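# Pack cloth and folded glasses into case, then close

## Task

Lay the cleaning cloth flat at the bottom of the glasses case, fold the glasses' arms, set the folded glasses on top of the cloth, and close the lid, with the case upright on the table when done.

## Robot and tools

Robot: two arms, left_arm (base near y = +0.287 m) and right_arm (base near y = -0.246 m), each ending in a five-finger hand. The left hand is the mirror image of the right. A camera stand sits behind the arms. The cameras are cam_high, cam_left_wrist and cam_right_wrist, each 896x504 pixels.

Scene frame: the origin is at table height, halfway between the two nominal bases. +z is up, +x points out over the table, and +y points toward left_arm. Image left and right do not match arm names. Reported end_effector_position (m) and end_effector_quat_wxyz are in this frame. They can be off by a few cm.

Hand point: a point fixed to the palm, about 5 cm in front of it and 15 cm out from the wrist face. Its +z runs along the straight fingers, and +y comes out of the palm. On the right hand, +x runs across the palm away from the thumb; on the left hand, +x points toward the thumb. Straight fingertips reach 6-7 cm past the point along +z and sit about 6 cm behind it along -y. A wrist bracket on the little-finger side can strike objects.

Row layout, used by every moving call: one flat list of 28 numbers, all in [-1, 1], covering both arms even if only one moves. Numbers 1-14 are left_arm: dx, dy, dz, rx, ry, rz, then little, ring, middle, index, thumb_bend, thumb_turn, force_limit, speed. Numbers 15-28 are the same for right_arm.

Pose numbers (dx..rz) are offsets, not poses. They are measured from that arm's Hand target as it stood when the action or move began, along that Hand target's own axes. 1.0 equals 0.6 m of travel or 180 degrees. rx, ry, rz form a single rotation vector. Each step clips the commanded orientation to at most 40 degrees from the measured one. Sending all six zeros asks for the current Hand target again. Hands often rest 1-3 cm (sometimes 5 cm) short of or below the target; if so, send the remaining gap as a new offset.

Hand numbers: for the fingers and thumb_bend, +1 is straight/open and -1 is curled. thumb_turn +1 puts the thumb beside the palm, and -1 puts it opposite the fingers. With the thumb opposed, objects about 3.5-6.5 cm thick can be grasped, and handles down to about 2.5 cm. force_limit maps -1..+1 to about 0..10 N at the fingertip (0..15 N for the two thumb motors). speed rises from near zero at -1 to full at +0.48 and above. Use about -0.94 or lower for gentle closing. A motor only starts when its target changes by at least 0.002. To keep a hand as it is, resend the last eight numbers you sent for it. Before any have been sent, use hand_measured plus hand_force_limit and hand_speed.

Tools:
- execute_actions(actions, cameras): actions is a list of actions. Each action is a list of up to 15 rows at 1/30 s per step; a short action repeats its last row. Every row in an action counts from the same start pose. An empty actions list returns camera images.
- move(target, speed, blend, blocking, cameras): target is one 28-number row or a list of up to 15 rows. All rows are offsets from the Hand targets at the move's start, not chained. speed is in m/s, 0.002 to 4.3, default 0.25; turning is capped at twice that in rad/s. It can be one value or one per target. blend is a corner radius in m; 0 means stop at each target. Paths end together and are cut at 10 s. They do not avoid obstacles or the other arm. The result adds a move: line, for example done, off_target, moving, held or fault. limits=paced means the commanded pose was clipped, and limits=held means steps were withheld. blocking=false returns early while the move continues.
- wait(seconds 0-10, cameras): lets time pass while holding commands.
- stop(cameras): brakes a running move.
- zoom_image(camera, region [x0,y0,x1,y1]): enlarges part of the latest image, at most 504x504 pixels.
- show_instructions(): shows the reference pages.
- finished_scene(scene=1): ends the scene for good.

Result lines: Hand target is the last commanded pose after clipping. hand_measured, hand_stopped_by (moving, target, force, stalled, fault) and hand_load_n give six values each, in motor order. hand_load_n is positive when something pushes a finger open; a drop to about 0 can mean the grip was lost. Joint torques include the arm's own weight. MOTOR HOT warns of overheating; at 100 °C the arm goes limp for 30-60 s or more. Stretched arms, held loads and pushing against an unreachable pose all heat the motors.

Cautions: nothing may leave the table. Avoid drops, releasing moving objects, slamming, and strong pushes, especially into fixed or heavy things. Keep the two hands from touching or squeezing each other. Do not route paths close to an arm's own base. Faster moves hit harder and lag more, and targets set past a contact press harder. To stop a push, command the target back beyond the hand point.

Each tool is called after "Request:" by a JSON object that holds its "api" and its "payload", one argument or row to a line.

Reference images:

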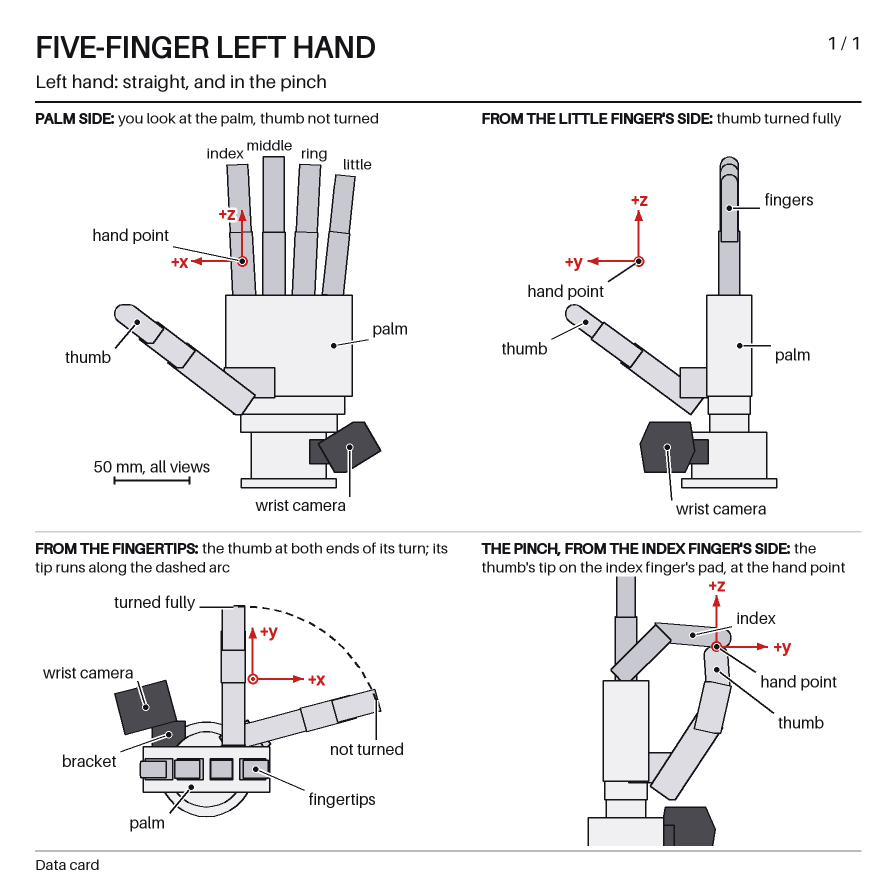

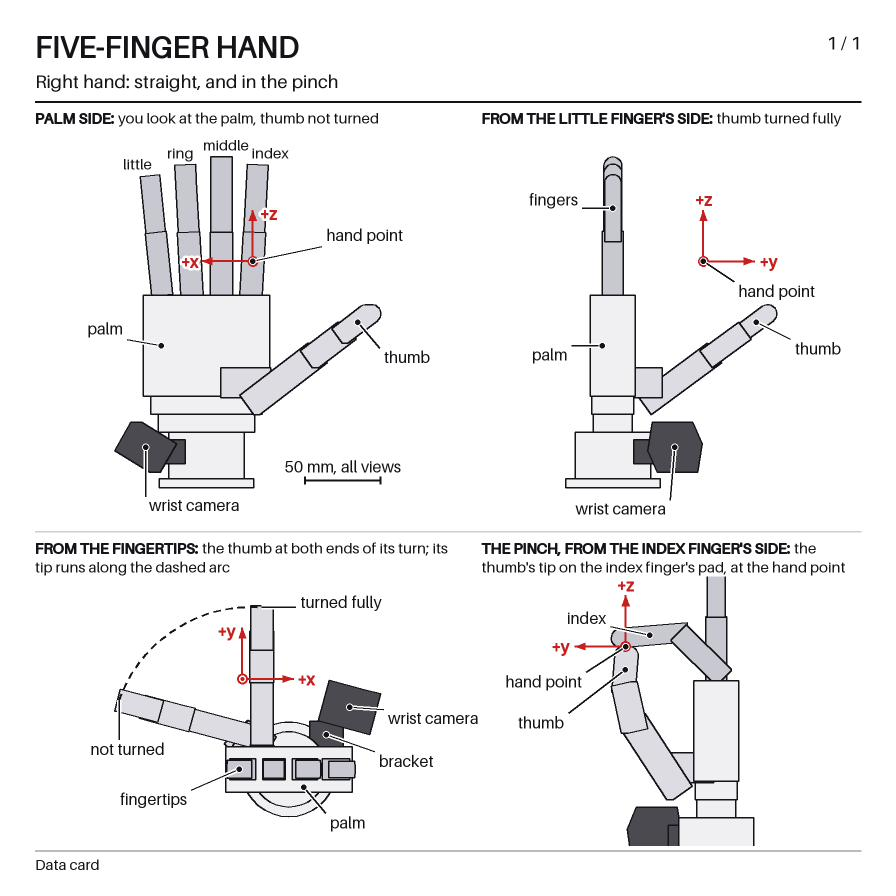

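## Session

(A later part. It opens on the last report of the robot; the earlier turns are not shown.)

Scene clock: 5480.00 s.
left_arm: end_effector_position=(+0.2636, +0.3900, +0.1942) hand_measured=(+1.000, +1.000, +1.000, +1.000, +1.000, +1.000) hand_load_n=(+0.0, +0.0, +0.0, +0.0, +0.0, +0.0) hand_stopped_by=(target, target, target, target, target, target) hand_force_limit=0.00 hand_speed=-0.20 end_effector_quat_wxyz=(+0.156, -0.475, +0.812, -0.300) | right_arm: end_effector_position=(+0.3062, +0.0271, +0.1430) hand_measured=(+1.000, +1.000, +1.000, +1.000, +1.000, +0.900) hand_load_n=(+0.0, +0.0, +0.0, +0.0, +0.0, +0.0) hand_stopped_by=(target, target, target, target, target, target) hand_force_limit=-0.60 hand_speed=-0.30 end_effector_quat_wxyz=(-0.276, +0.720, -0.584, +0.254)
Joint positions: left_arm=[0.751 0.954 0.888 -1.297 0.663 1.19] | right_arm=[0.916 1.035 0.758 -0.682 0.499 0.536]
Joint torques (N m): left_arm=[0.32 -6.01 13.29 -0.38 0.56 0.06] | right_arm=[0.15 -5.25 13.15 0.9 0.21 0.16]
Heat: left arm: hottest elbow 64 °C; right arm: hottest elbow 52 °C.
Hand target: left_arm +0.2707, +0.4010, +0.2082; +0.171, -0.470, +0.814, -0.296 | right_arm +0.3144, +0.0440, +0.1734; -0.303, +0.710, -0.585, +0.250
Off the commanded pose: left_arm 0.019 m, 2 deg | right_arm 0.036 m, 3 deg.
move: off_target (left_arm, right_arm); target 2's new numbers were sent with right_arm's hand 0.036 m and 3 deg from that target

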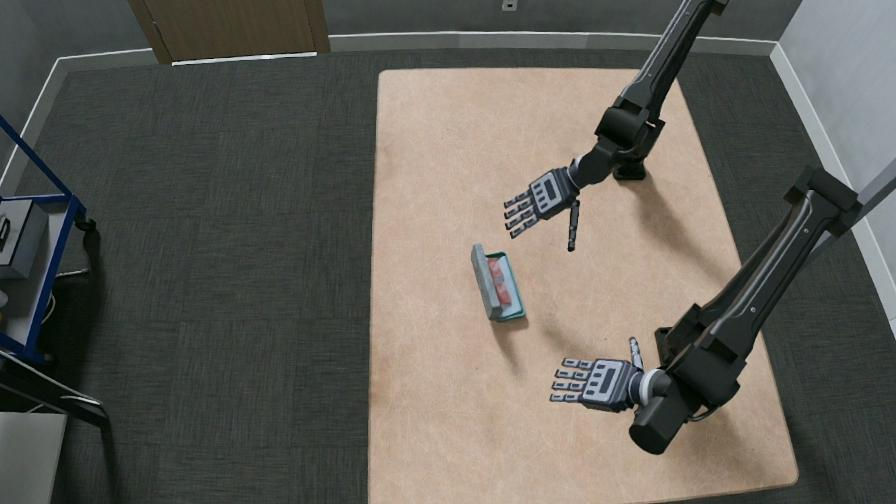

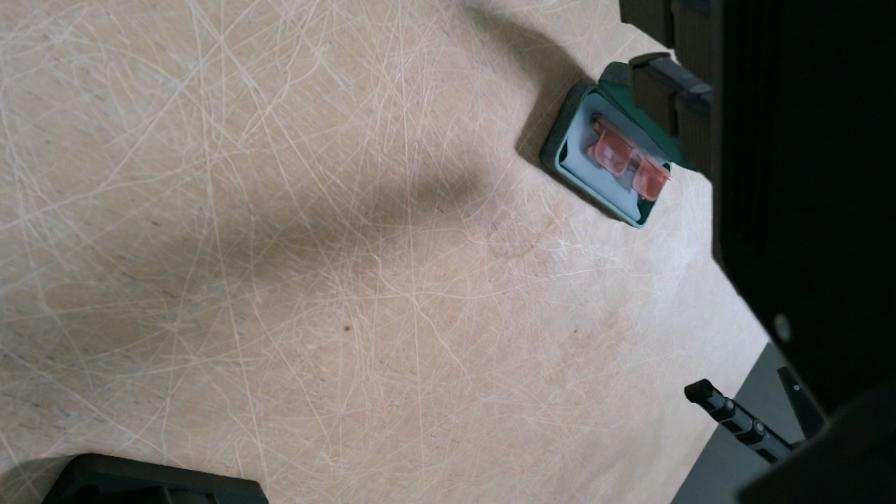

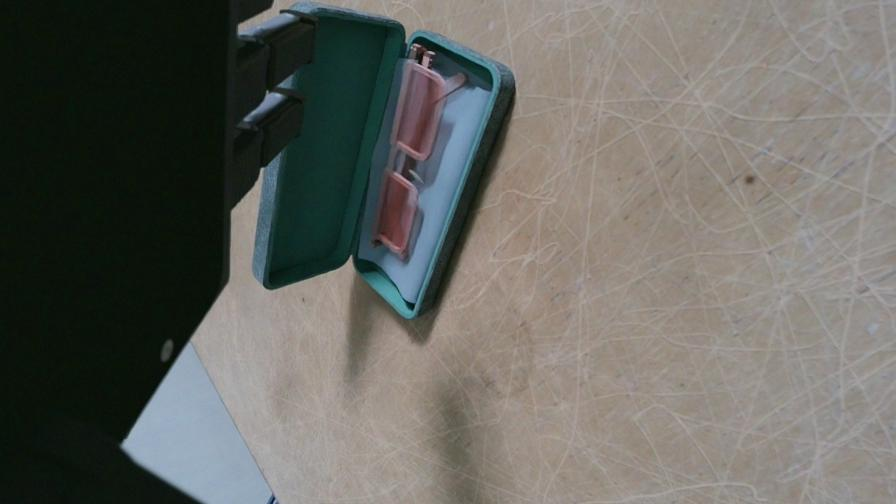

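Request:
{"api": "move", "payload": {
  "target": [
    [0,0,0,0,0,0,1,1,1,1,1,1,0,-0.2,-0.0971,-0.1454,0.0882,0.1594,0,0,-0.9,0,0,0,1,0.9,-0.6,-0.3],
    [0,0,0,0,0,0,1,1,1,1,1,1,0,-0.2,-0.1313,-0.1931,0.162,0.1594,0,0,-0.9,0,0,0,1,0.9,-0.6,-0.3]
  ],
  "speed": 0.15,
  "blend": 0.02,
  "cameras": ["all"]
}}

Request:
{"api": "zoom_image", "payload": {
  "camera": "cam_high",
  "region": [450, 220, 570, 330]
}}

Scene clock: 5568.37 s.
left_arm: end_effector_position=(+0.2636, +0.3900, +0.1942) hand_measured=(+1.000, +1.000, +1.000, +1.000, +1.000, +1.000) hand_load_n=(+0.0, +0.0, -0.5, -0.5, +0.0, +0.0) hand_stopped_by=(target, target, target, target, target, target) hand_force_limit=0.00 hand_speed=-0.20 end_effector_quat_wxyz=(+0.156, -0.475, +0.812, -0.300) | right_arm: end_effector_position=(+0.4311, +0.1344, +0.1659) hand_measured=(-0.900, +0.000, +0.000, +0.000, +1.000, +0.900) hand_load_n=(+0.0, +0.0, +0.0, +0.0, +0.0, -0.5) hand_stopped_by=(target, target, target, target, target, target) hand_force_limit=-0.60 hand_speed=-0.30 end_effector_quat_wxyz=(-0.450, +0.627, -0.506, +0.385)
Joint positions: left_arm=[0.751 0.954 0.888 -1.297 0.663 1.19] | right_arm=[0.951 1.354 0.793 0.155 0.714 0.246]
Joint torques (N m): left_arm=[0.38 -5.71 13.31 -0.34 0.54 0.05] | right_arm=[-1.08 -7.59 12.1 2.66 0.08 -0.01]
Heat: left arm: hottest elbow 64 °C; right arm: hottest elbow 58 °C.
Hand target: left_arm +0.2707, +0.4010, +0.2082; +0.171, -0.470, +0.814, -0.296 | right_arm +0.4470, +0.1498, +0.1896; -0.469, +0.613, -0.505, +0.387
Off the commanded pose: left_arm 0.019 m, 2 deg | right_arm 0.033 m, 3 deg.
move: off_target (left_arm, right_arm)

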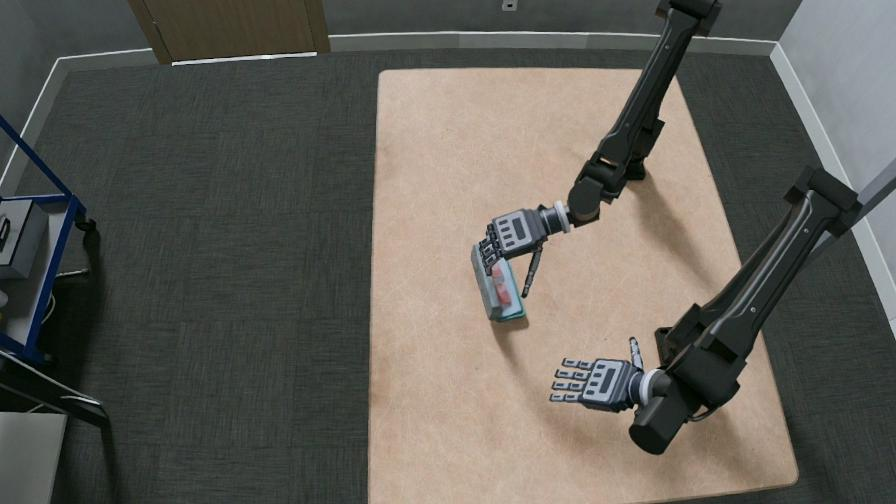

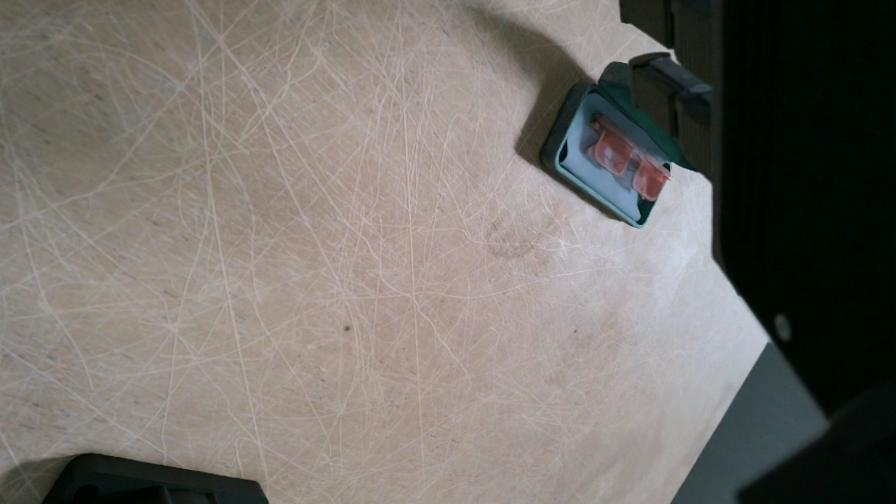

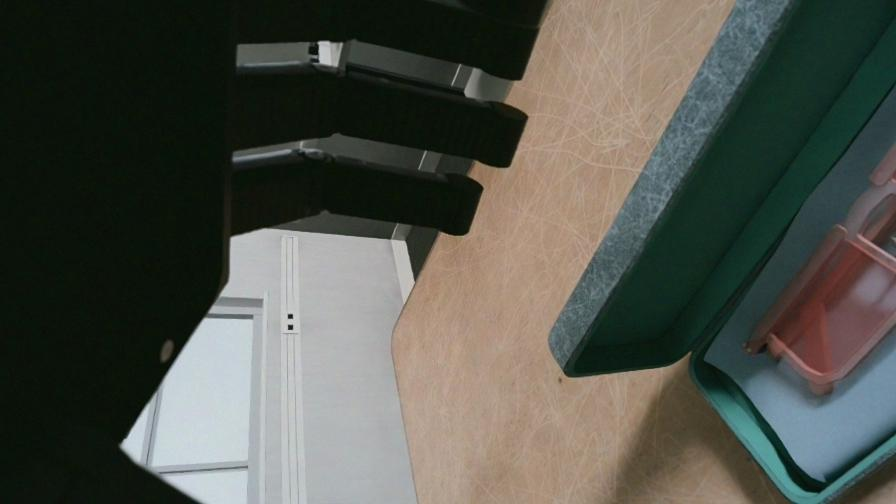

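Scaled by 4.200 from the camera's 896x504 image, which has a finer 1280x720 frame.

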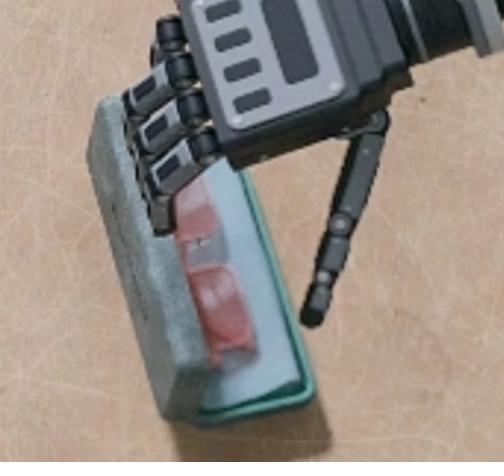

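Request:
{"api": "move", "payload": {
  "target": [
    [0,0,0,0,0,0,1,1,1,1,1,1,0,-0.2,-0.002,0.0352,0.0275,0,0,0,-0.9,0,0,0,1,0.9,-0.6,-0.3],
    [0,0,0,0,0,0,1,1,1,1,1,1,0,-0.2,0.0022,0.112,0.0435,0,0,0,-0.9,0,0,0,1,0.9,-0.6,-0.3]
  ],
  "speed": 0.08,
  "cameras": ["all"]
}}

Request:
{"api": "zoom_image", "payload": {
  "camera": "cam_high",
  "region": [450, 220, 570, 330]
}}

Scene clock: 5593.00 s.
left_arm: end_effector_position=(+0.2636, +0.3900, +0.1942) hand_measured=(+1.000, +1.000, +1.000, +1.000, +1.000, +1.000) hand_load_n=(+0.0, +0.0, +0.0, +0.0, +0.0, +0.0) hand_stopped_by=(target, target, target, target, target, target) hand_force_limit=0.00 hand_speed=-0.20 end_effector_quat_wxyz=(+0.156, -0.475, +0.812, -0.300) | right_arm: end_effector_position=(+0.4523, +0.1543, +0.1283) hand_measured=(-0.900, +0.000, +0.000, +0.000, +1.000, +0.900) hand_load_n=(+0.5, +0.0, +0.0, +0.0, +0.0, -0.5) hand_stopped_by=(target, target, target, target, target, target) hand_force_limit=-0.60 hand_speed=-0.30 end_effector_quat_wxyz=(-0.475, +0.609, -0.507, +0.383)
Joint positions: left_arm=[0.751 0.954 0.888 -1.297 0.663 1.19] | right_arm=[0.937 1.502 0.778 0.384 0.7 0.239]
Joint torques (N m): left_arm=[0.38 -6.07 13.3 -0.34 0.54 0.04] | right_arm=[-1.08 -8.59 6.67 2.74 0.03 -0.03]
Heat: left arm: hottest elbow 64 °C; right arm: hottest elbow 61 °C.
Hand target: left_arm +0.2707, +0.4010, +0.2082; +0.171, -0.470, +0.814, -0.296 | right_arm +0.4550, +0.1500, +0.1179; -0.469, +0.613, -0.505, +0.387
Off the commanded pose: left_arm 0.019 m, 2 deg | right_arm 0.012 m, 1 deg.
move: off_target (left_arm, right_arm)

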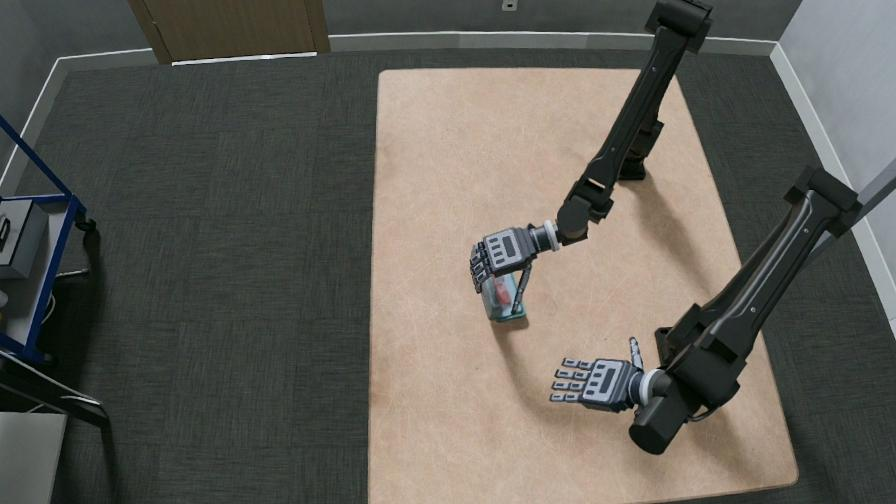

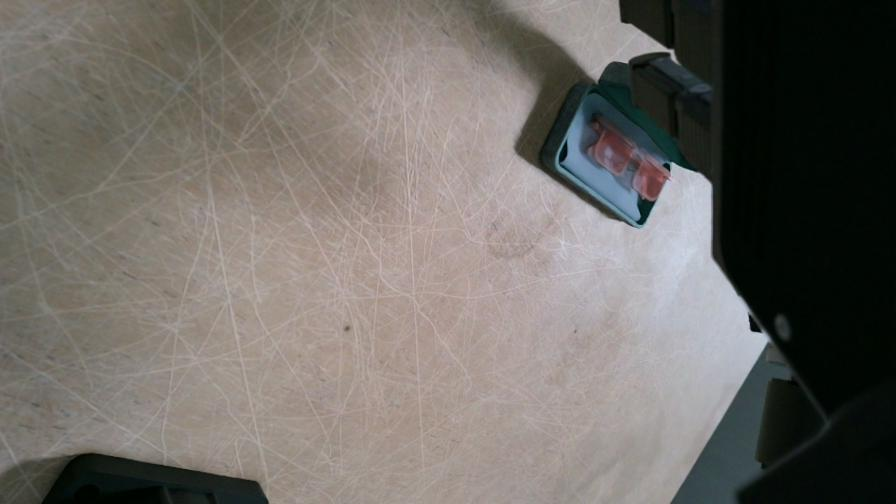

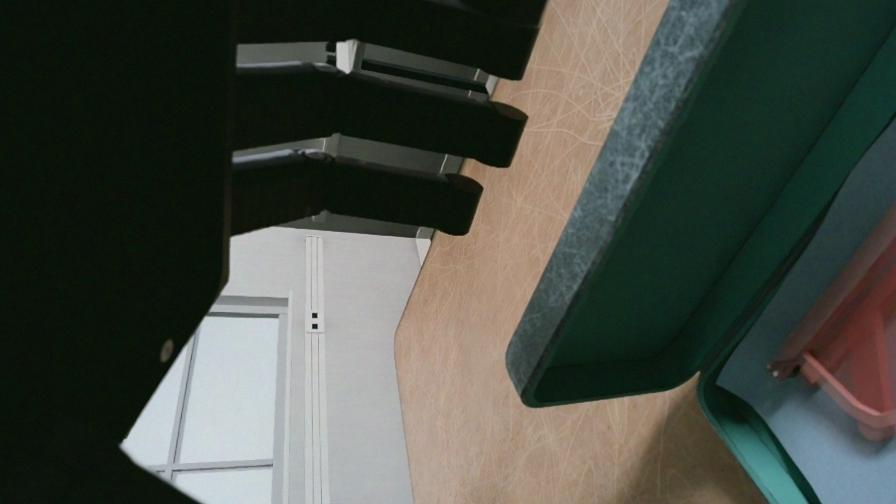

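Scaled by 4.200 from the camera's 896x504 image, which has a finer 1280x720 frame.

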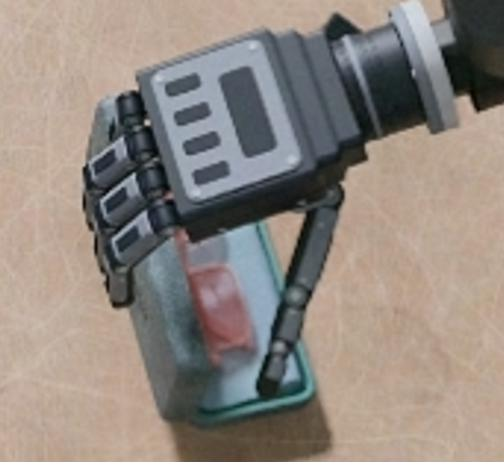

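Request:
{"api": "move", "payload": {
  "target": [0,0,0,0,0,0,1,1,1,1,1,1,0,-0.2,0.001,0.047,0.0177,0,0,0,-0.9,0,0,0,1,0.9,-0.6,-0.3],
  "speed": 0.06,
  "cameras": ["all"]
}}

Request:
{"api": "zoom_image", "payload": {
  "camera": "cam_high",
  "region": [450, 220, 570, 330]
}}

Scene clock: 5606.03 s.
left_arm: end_effector_position=(+0.2636, +0.3900, +0.1942) hand_measured=(+1.000, +1.000, +1.000, +1.000, +1.000, +1.000) hand_load_n=(+0.0, +0.0, +0.0, +0.0, +0.0, -0.5) hand_stopped_by=(target, target, target, target, target, target) hand_force_limit=0.00 hand_speed=-0.20 end_effector_quat_wxyz=(+0.156, -0.475, +0.812, -0.300) | right_arm: end_effector_position=(+0.4555, +0.1548, +0.0979) hand_measured=(-0.900, +0.000, +0.000, +0.000, +1.000, +0.900) hand_load_n=(+0.0, +0.0, +0.0, +0.0, +0.0, +0.0) hand_stopped_by=(target, target, target, target, target, target) hand_force_limit=-0.60 hand_speed=-0.30 end_effector_quat_wxyz=(-0.475, +0.609, -0.507, +0.383)
Joint positions: left_arm=[0.751 0.954 0.888 -1.297 0.663 1.19] | right_arm=[0.932 1.575 0.756 0.481 0.694 0.236]
Joint torques (N m): left_arm=[0.21 -5.77 13.33 -0.36 0.53 0.05] | right_arm=[-1.14 -9 6.09 2.77 0.03 -0.03]
Heat: left arm: hottest elbow 64 °C; right arm: hottest elbow 60 °C.
Hand target: left_arm +0.2707, +0.4010, +0.2082; +0.171, -0.470, +0.814, -0.296 | right_arm +0.4578, +0.1499, +0.0879; -0.469, +0.613, -0.505, +0.387
Off the commanded pose: left_arm 0.019 m, 2 deg | right_arm 0.011 m, 1 deg.
move: off_target (left_arm, right_arm)

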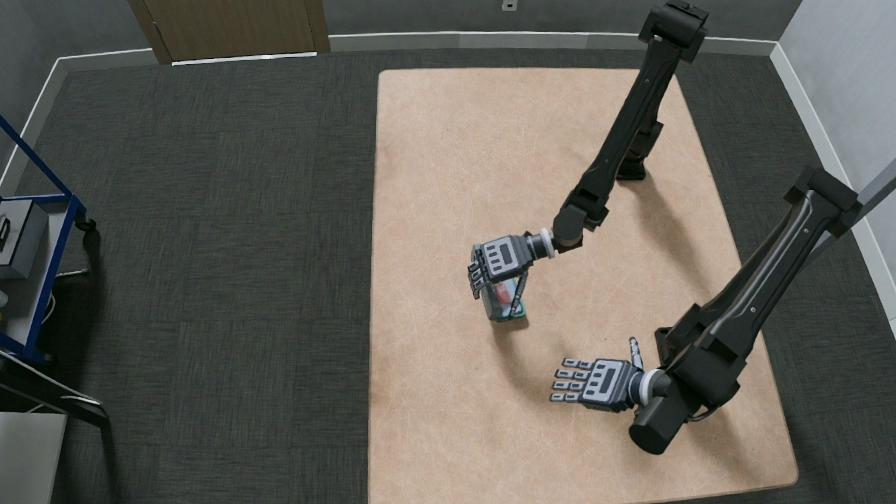

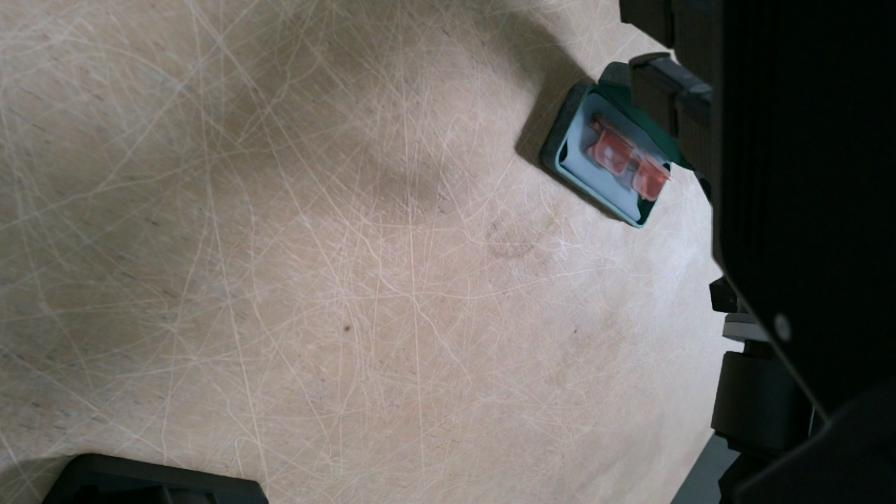

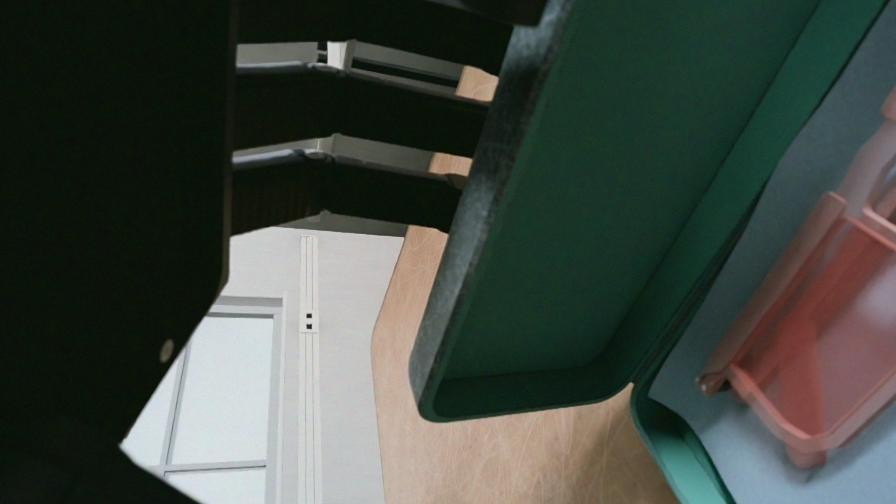

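Scaled by 4.200 from the camera's 896x504 image, which has a finer 1280x720 frame.

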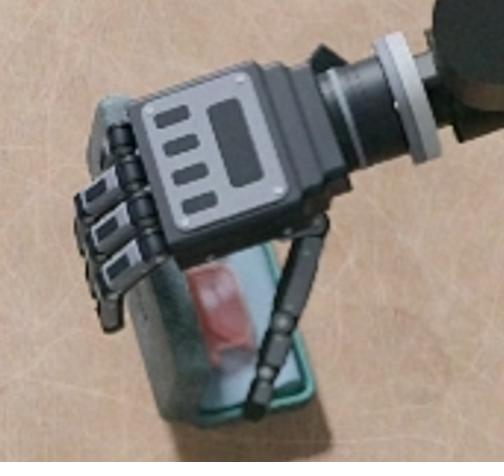

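Request:
{"api": "move", "payload": {
  "target": [0,0,0,0,0,0,1,1,1,1,1,1,0,-0.2,0,0.0103,-0.0387,0,0,0,-0.9,0,0,0,1,0.9,-0.6,-0.3],
  "speed": 0.04,
  "cameras": ["all"]
}}

Request:
{"api": "zoom_image", "payload": {
  "camera": "cam_high",
  "region": [450, 220, 570, 330]
}}

Scene clock: 5617.20 s.
left_arm: end_effector_position=(+0.2636, +0.3900, +0.1942) hand_measured=(+1.000, +1.000, +1.000, +1.000, +1.000, +1.000) hand_load_n=(+0.0, -0.5, +0.0, +0.0, +0.0, +0.0) hand_stopped_by=(target, target, target, target, target, target) hand_force_limit=0.00 hand_speed=-0.20 end_effector_quat_wxyz=(+0.156, -0.475, +0.812, -0.300) | right_arm: end_effector_position=(+0.4389, +0.1438, +0.0833) hand_measured=(-0.900, +0.000, +0.000, +0.000, +1.000, +0.900) hand_load_n=(+0.0, +0.5, +0.5, +0.0, +0.0, +0.0) hand_stopped_by=(target, target, target, target, target, target) hand_force_limit=-0.60 hand_speed=-0.30 end_effector_quat_wxyz=(-0.460, +0.617, -0.505, +0.390)
Joint positions: left_arm=[0.751 0.954 0.888 -1.297 0.663 1.19] | right_arm=[0.954 1.565 0.711 0.482 0.725 0.236]
Joint torques (N m): left_arm=[0.32 -5.6 13.26 -0.28 0.57 0.04] | right_arm=[0.15 -10.7 5.6 2.55 0.29 0.13]
Heat: left arm: hottest elbow 64 °C; right arm: hottest elbow 59 °C.
Hand target: left_arm +0.2707, +0.4010, +0.2082; +0.171, -0.470, +0.814, -0.296 | right_arm +0.4341, +0.1454, +0.0879; -0.469, +0.613, -0.505, +0.387
Off the commanded pose: left_arm 0.019 m, 2 deg | right_arm 0.007 m, 1 deg.
move: off_target (left_arm)

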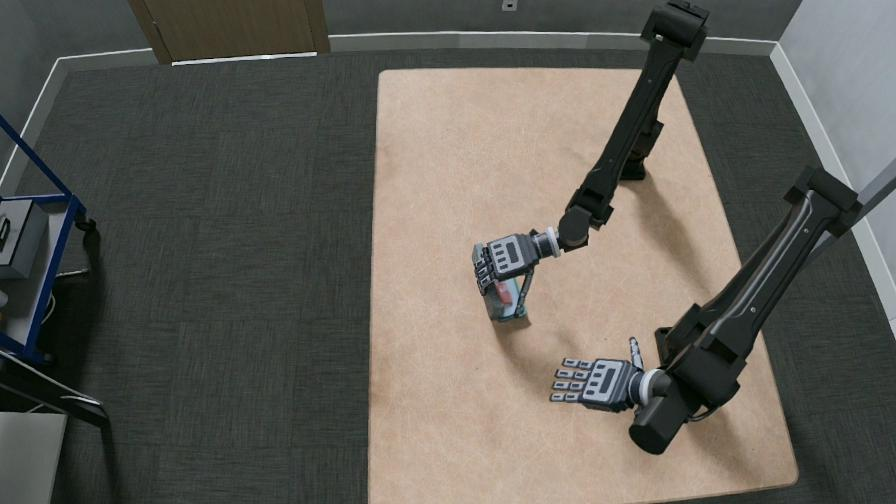

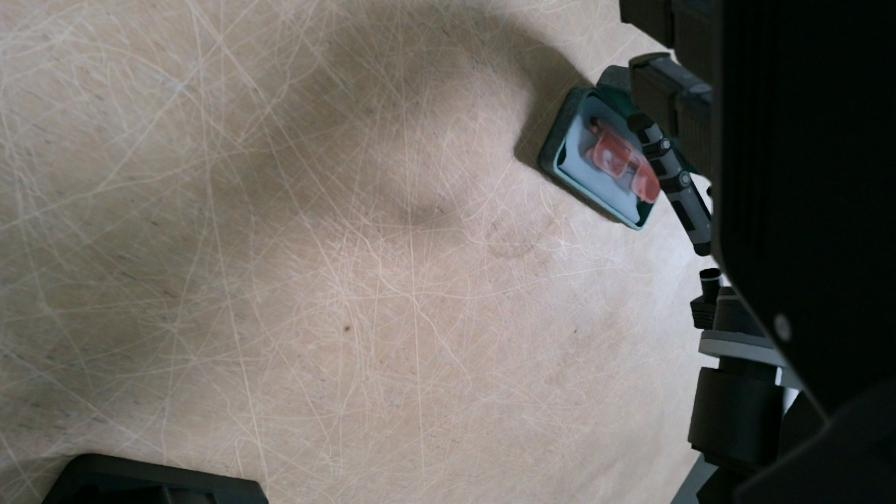

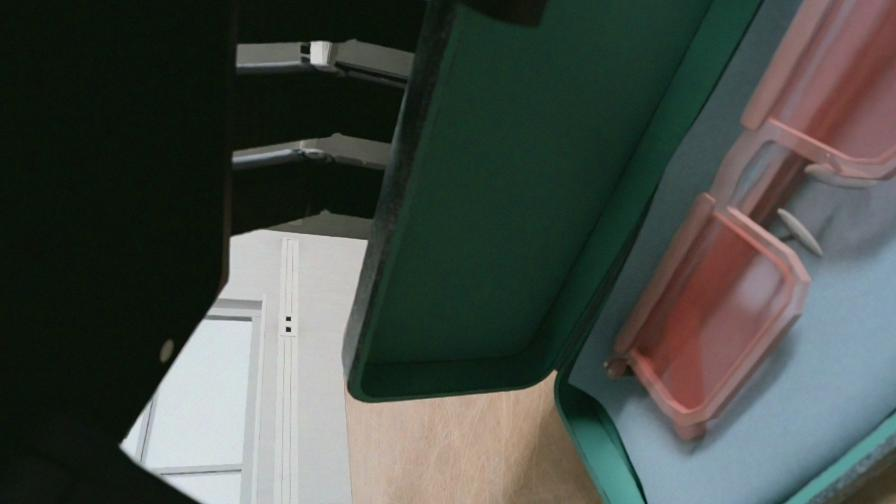

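Scaled by 4.200 from the camera's 896x504 image, which has a finer 1280x720 frame.

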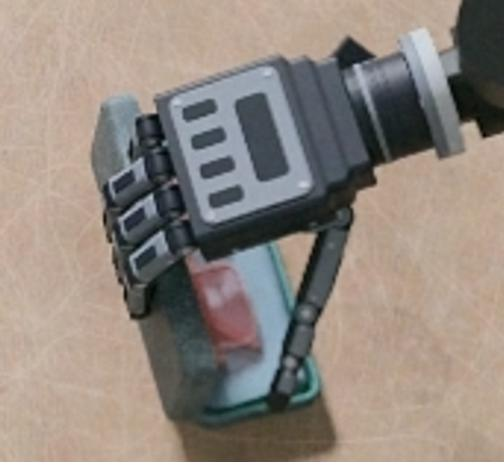

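Request:
{"api": "move", "payload": {
  "target": [0,0,0,0,0,0,1,1,1,1,1,1,0,-0.2,-0.0008,-0.1734,-0.0095,0,0,0,-0.9,0,0,0,1,0.9,-0.6,-0.3],
  "speed": 0.08,
  "cameras": ["all"]
}}

Request:
{"api": "zoom_image", "payload": {
  "camera": "cam_high",
  "region": [450, 220, 570, 330]
}}

Request:
{"api": "zoom_image", "payload": {
  "camera": "cam_left_wrist",
  "region": [540, 60, 720, 240]
}}

Scene clock: 5680.50 s.
left_arm: end_effector_position=(+0.2636, +0.3900, +0.1942) hand_measured=(+1.000, +1.000, +1.000, +1.000, +1.000, +1.000) hand_load_n=(+0.0, +0.0, +0.0, -0.5, +0.0, +0.0) hand_stopped_by=(target, target, target, target, target, target) hand_force_limit=0.00 hand_speed=-0.20 end_effector_quat_wxyz=(+0.156, -0.475, +0.812, -0.300) | right_arm: end_effector_position=(+0.4419, +0.1401, +0.1618) hand_measured=(-0.900, +0.000, +0.000, +0.000, +1.000, +0.900) hand_load_n=(+0.0, +0.0, +0.0, +0.0, +0.0, +0.0) hand_stopped_by=(target, target, target, target, target, target) hand_force_limit=-0.60 hand_speed=-0.30 end_effector_quat_wxyz=(-0.454, +0.625, -0.505, +0.385)
Joint positions: left_arm=[0.751 0.954 0.888 -1.297 0.663 1.19] | right_arm=[0.937 1.39 0.807 0.191 0.699 0.236]
Joint torques (N m): left_arm=[0.38 -5.83 13.29 -0.32 0.54 0.06] | right_arm=[-1.08 -9.47 12 1.43 0.06 -0.01]
Heat: left arm: hottest elbow 64 °C; right arm: hottest elbow 54 °C.
Hand target: left_arm +0.2707, +0.4010, +0.2082; +0.171, -0.470, +0.814, -0.296 | right_arm +0.4554, +0.1500, +0.1901; -0.469, +0.612, -0.505, +0.387
Off the commanded pose: left_arm 0.019 m, 2 deg | right_arm 0.033 m, 2 deg.
move: off_target (left_arm, right_arm)

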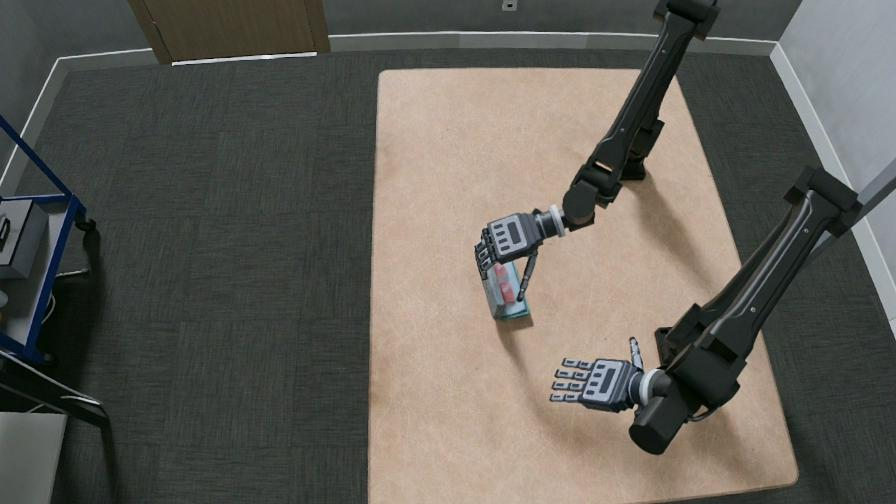

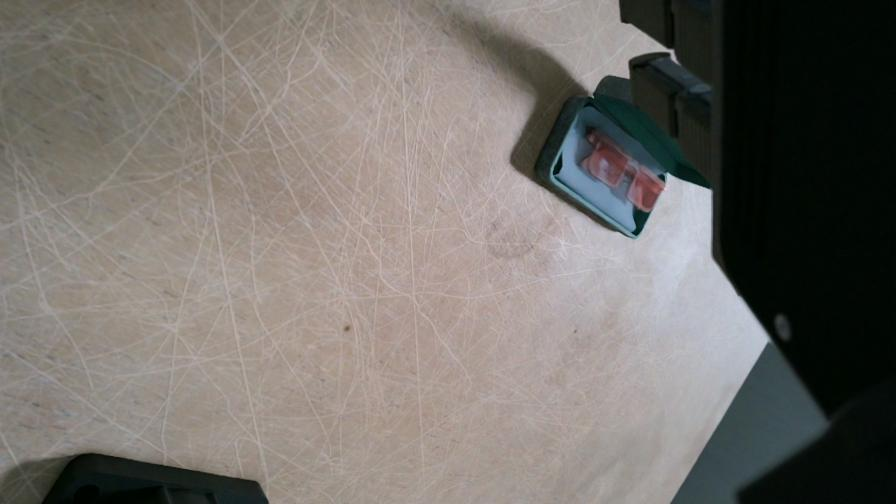

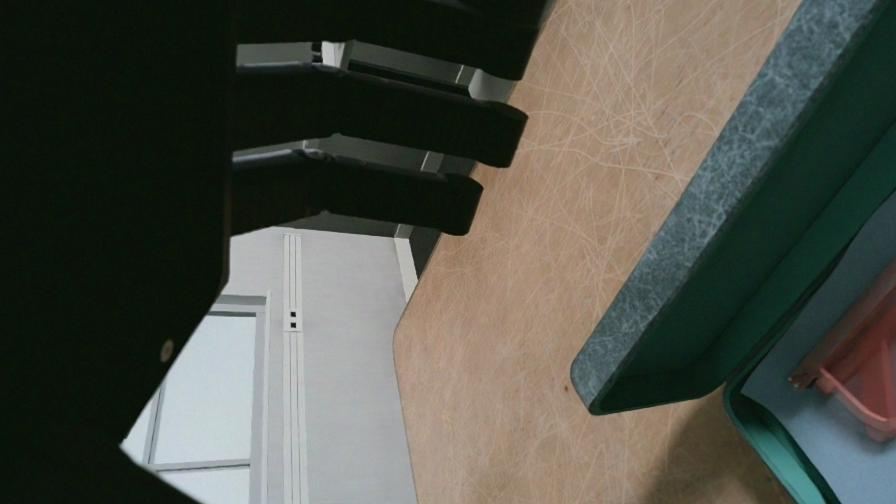

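Scaled by 4.200 from the camera's 896x504 image, which has a finer 1280x720 frame.

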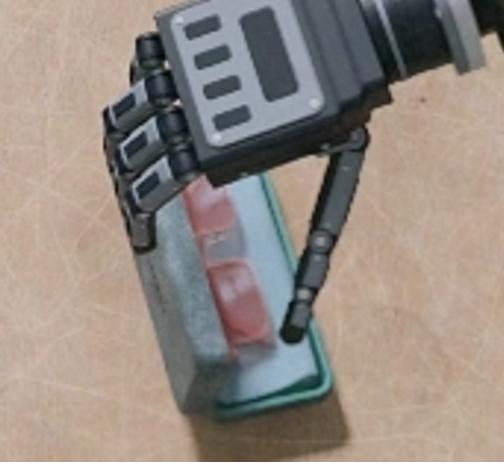

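Scaled by 2.800 from the camera's 896x504 image, which has a finer 1280x720 frame.

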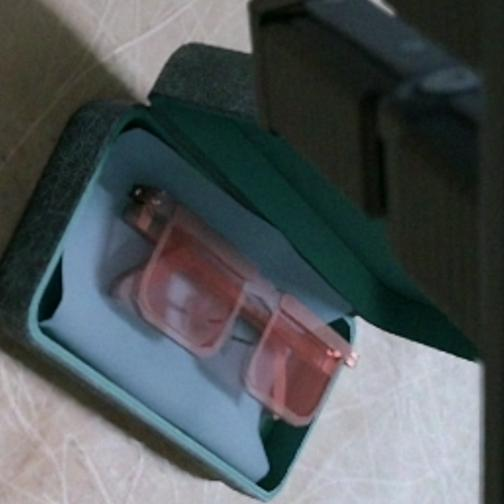

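Request:
{"api": "move", "payload": {
  "target": [0,0,0,0,0,0,1,1,1,1,1,1,0,-0.2,0.0173,0.1508,0.024,0,0,0,-0.9,0,0,0,1,0.9,-0.6,-0.3],
  "speed": 0.08,
  "cameras": ["all"]
}}

Request:
{"api": "zoom_image", "payload": {
  "camera": "cam_high",
  "region": [450, 220, 570, 330]
}}

Scene clock: 5867.97 s.
left_arm: end_effector_position=(+0.2636, +0.3900, +0.1942) hand_measured=(+1.000, +1.000, +1.000, +1.000, +1.000, +1.000) hand_load_n=(+0.0, +0.0, +0.5, +0.0, +0.0, +0.0) hand_stopped_by=(target, target, target, target, target, target) hand_force_limit=0.00 hand_speed=-0.20 end_effector_quat_wxyz=(+0.156, -0.475, +0.812, -0.300) | right_arm: end_effector_position=(+0.4455, +0.1428, +0.1085) hand_measured=(-0.900, +0.000, +0.000, +0.000, +1.000, +0.900) hand_load_n=(+0.0, +0.0, +0.0, +0.0, +0.0, +0.0) hand_stopped_by=(target, target, target, target, target, target) hand_force_limit=-0.60 hand_speed=-0.30 end_effector_quat_wxyz=(-0.475, +0.609, -0.506, +0.383)
Joint positions: left_arm=[0.751 0.954 0.888 -1.297 0.663 1.19] | right_arm=[0.933 1.514 0.722 0.454 0.695 0.236]
Joint torques (N m): left_arm=[0.26 -5.83 13.29 -0.29 0.56 0.04] | right_arm=[-1.14 -8.47 6.26 2.81 0.03 -0.03]
Heat: left arm: hottest elbow 65 °C; right arm: hottest elbow 63 °C.
Hand target: left_arm +0.2707, +0.4010, +0.2082; +0.171, -0.470, +0.814, -0.296 | right_arm +0.4479, +0.1380, +0.0989; -0.469, +0.612, -0.505, +0.387
Off the commanded pose: left_arm 0.019 m, 2 deg | right_arm 0.011 m, 1 deg.
move: off_target (left_arm, right_arm)

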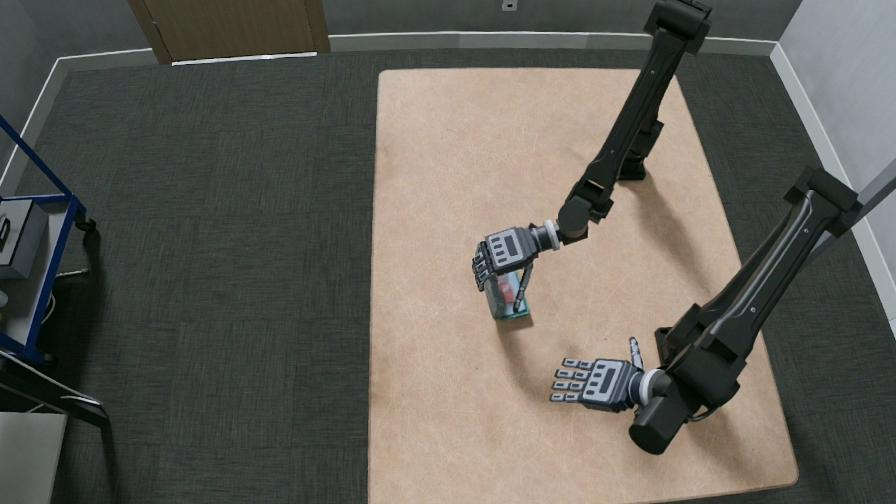

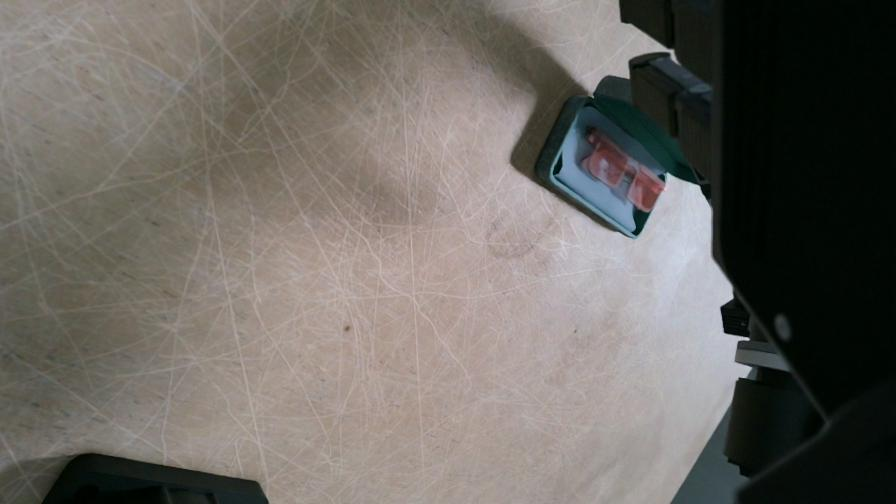

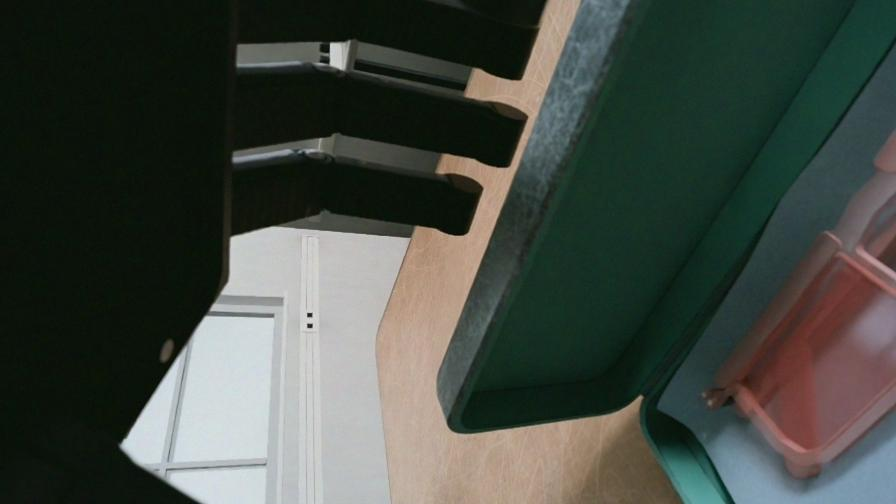

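Scaled by 4.200 from the camera's 896x504 image, which has a finer 1280x720 frame.

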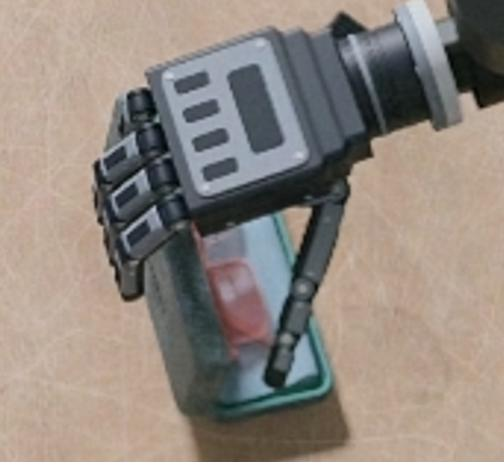

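Request:
{"api": "move", "payload": {
  "target": [0,0,0,0,0,0,1,1,1,1,1,1,0,-0.2,0,-0.008,-0.047,0,0,0,-0.9,0,0,0,1,0.9,-0.6,-0.3],
  "speed": 0.01,
  "cameras": ["all"]
}}

Request:
{"api": "zoom_image", "payload": {
  "camera": "cam_high",
  "region": [450, 220, 570, 330]
}}

Scene clock: 5880.03 s.
left_arm: end_effector_position=(+0.2636, +0.3900, +0.1942) hand_measured=(+1.000, +1.000, +1.000, +1.000, +1.000, +1.000) hand_load_n=(+0.0, +0.0, +0.0, +0.0, +0.0, +0.0) hand_stopped_by=(target, target, target, target, target, target) hand_force_limit=0.00 hand_speed=-0.20 end_effector_quat_wxyz=(+0.156, -0.475, +0.812, -0.300) | right_arm: end_effector_position=(+0.4294, +0.1342, +0.1129) hand_measured=(-0.900, +0.000, +0.000, +0.000, +1.000, +0.900) hand_load_n=(+0.0, +0.0, +0.5, +0.0, +0.0, +0.0) hand_stopped_by=(target, target, target, target, target, target) hand_force_limit=-0.60 hand_speed=-0.30 end_effector_quat_wxyz=(-0.471, +0.609, -0.505, +0.390)
Joint positions: left_arm=[0.751 0.954 0.888 -1.297 0.663 1.19] | right_arm=[0.96 1.468 0.687 0.436 0.732 0.236]
Joint velocities: left_arm=[0.015 -0.005 -0.007 -0.002 -0.154 0.007] | right_arm=[within noise]
Joint torques (N m): left_arm=[0.44 -5.48 13.37 -0.38 0.54 0.04] | right_arm=[0.09 -9.76 6.08 1.35 0.24 0.16]
Heat: left arm: hottest elbow 65 °C; right arm: hottest elbow 61 °C.
Hand target: left_arm +0.2707, +0.4010, +0.2082; +0.171, -0.470, +0.814, -0.296 | right_arm +0.4224, +0.1330, +0.1108; -0.469, +0.612, -0.505, +0.387
Off the commanded pose: left_arm 0.019 m, 2 deg | right_arm 0.007 m, 1 deg.
move: off_target (left_arm)

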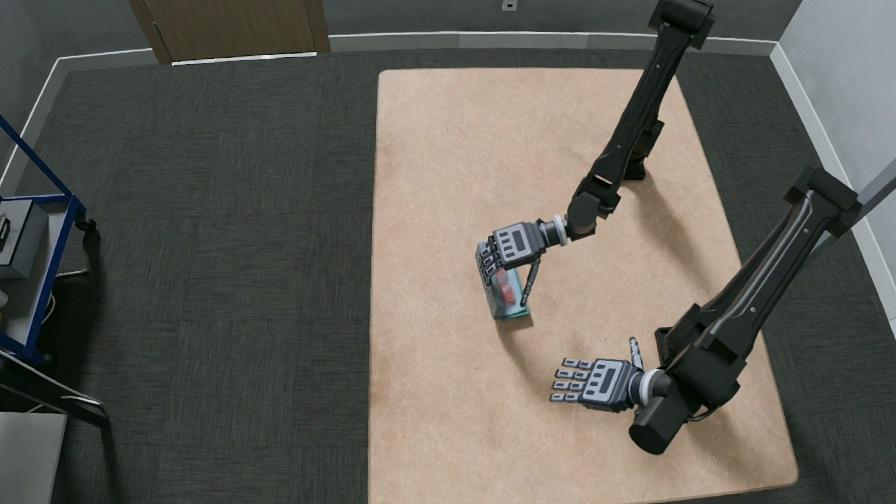

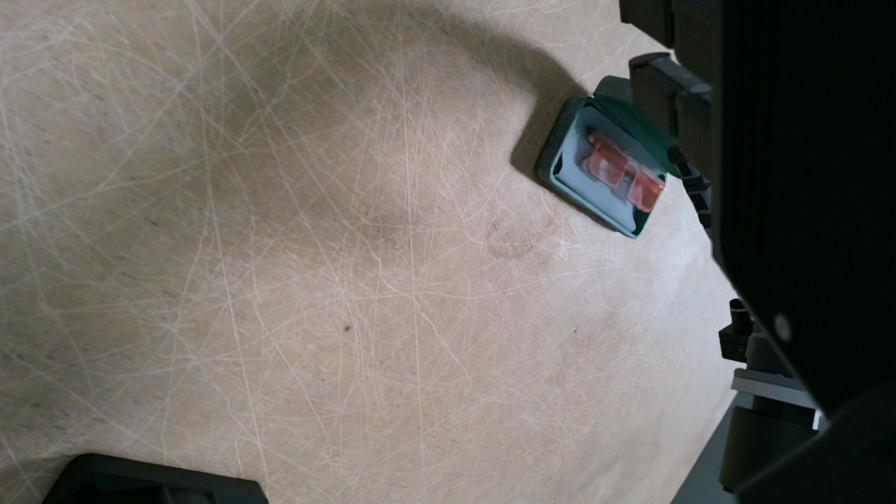

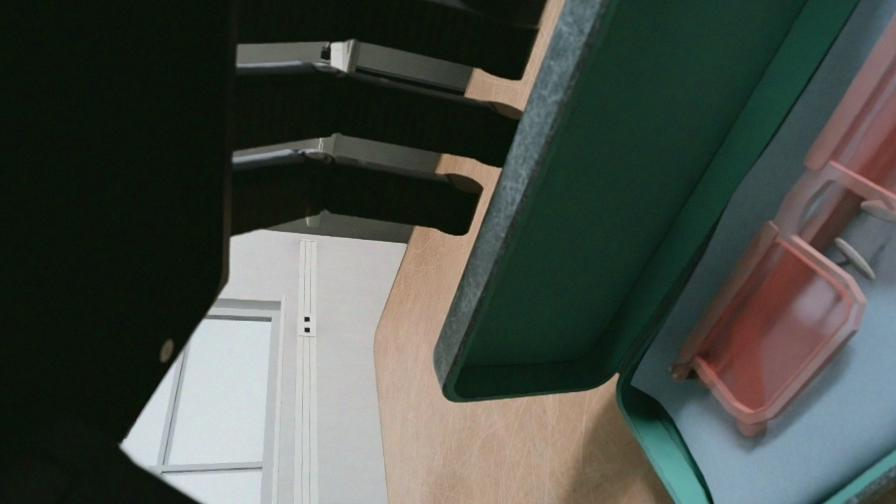

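Scaled by 4.200 from the camera's 896x504 image, which has a finer 1280x720 frame.

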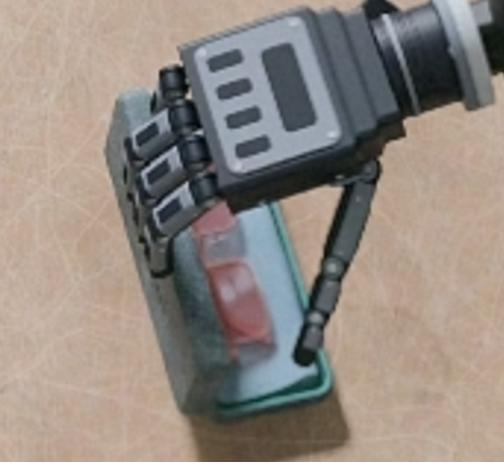

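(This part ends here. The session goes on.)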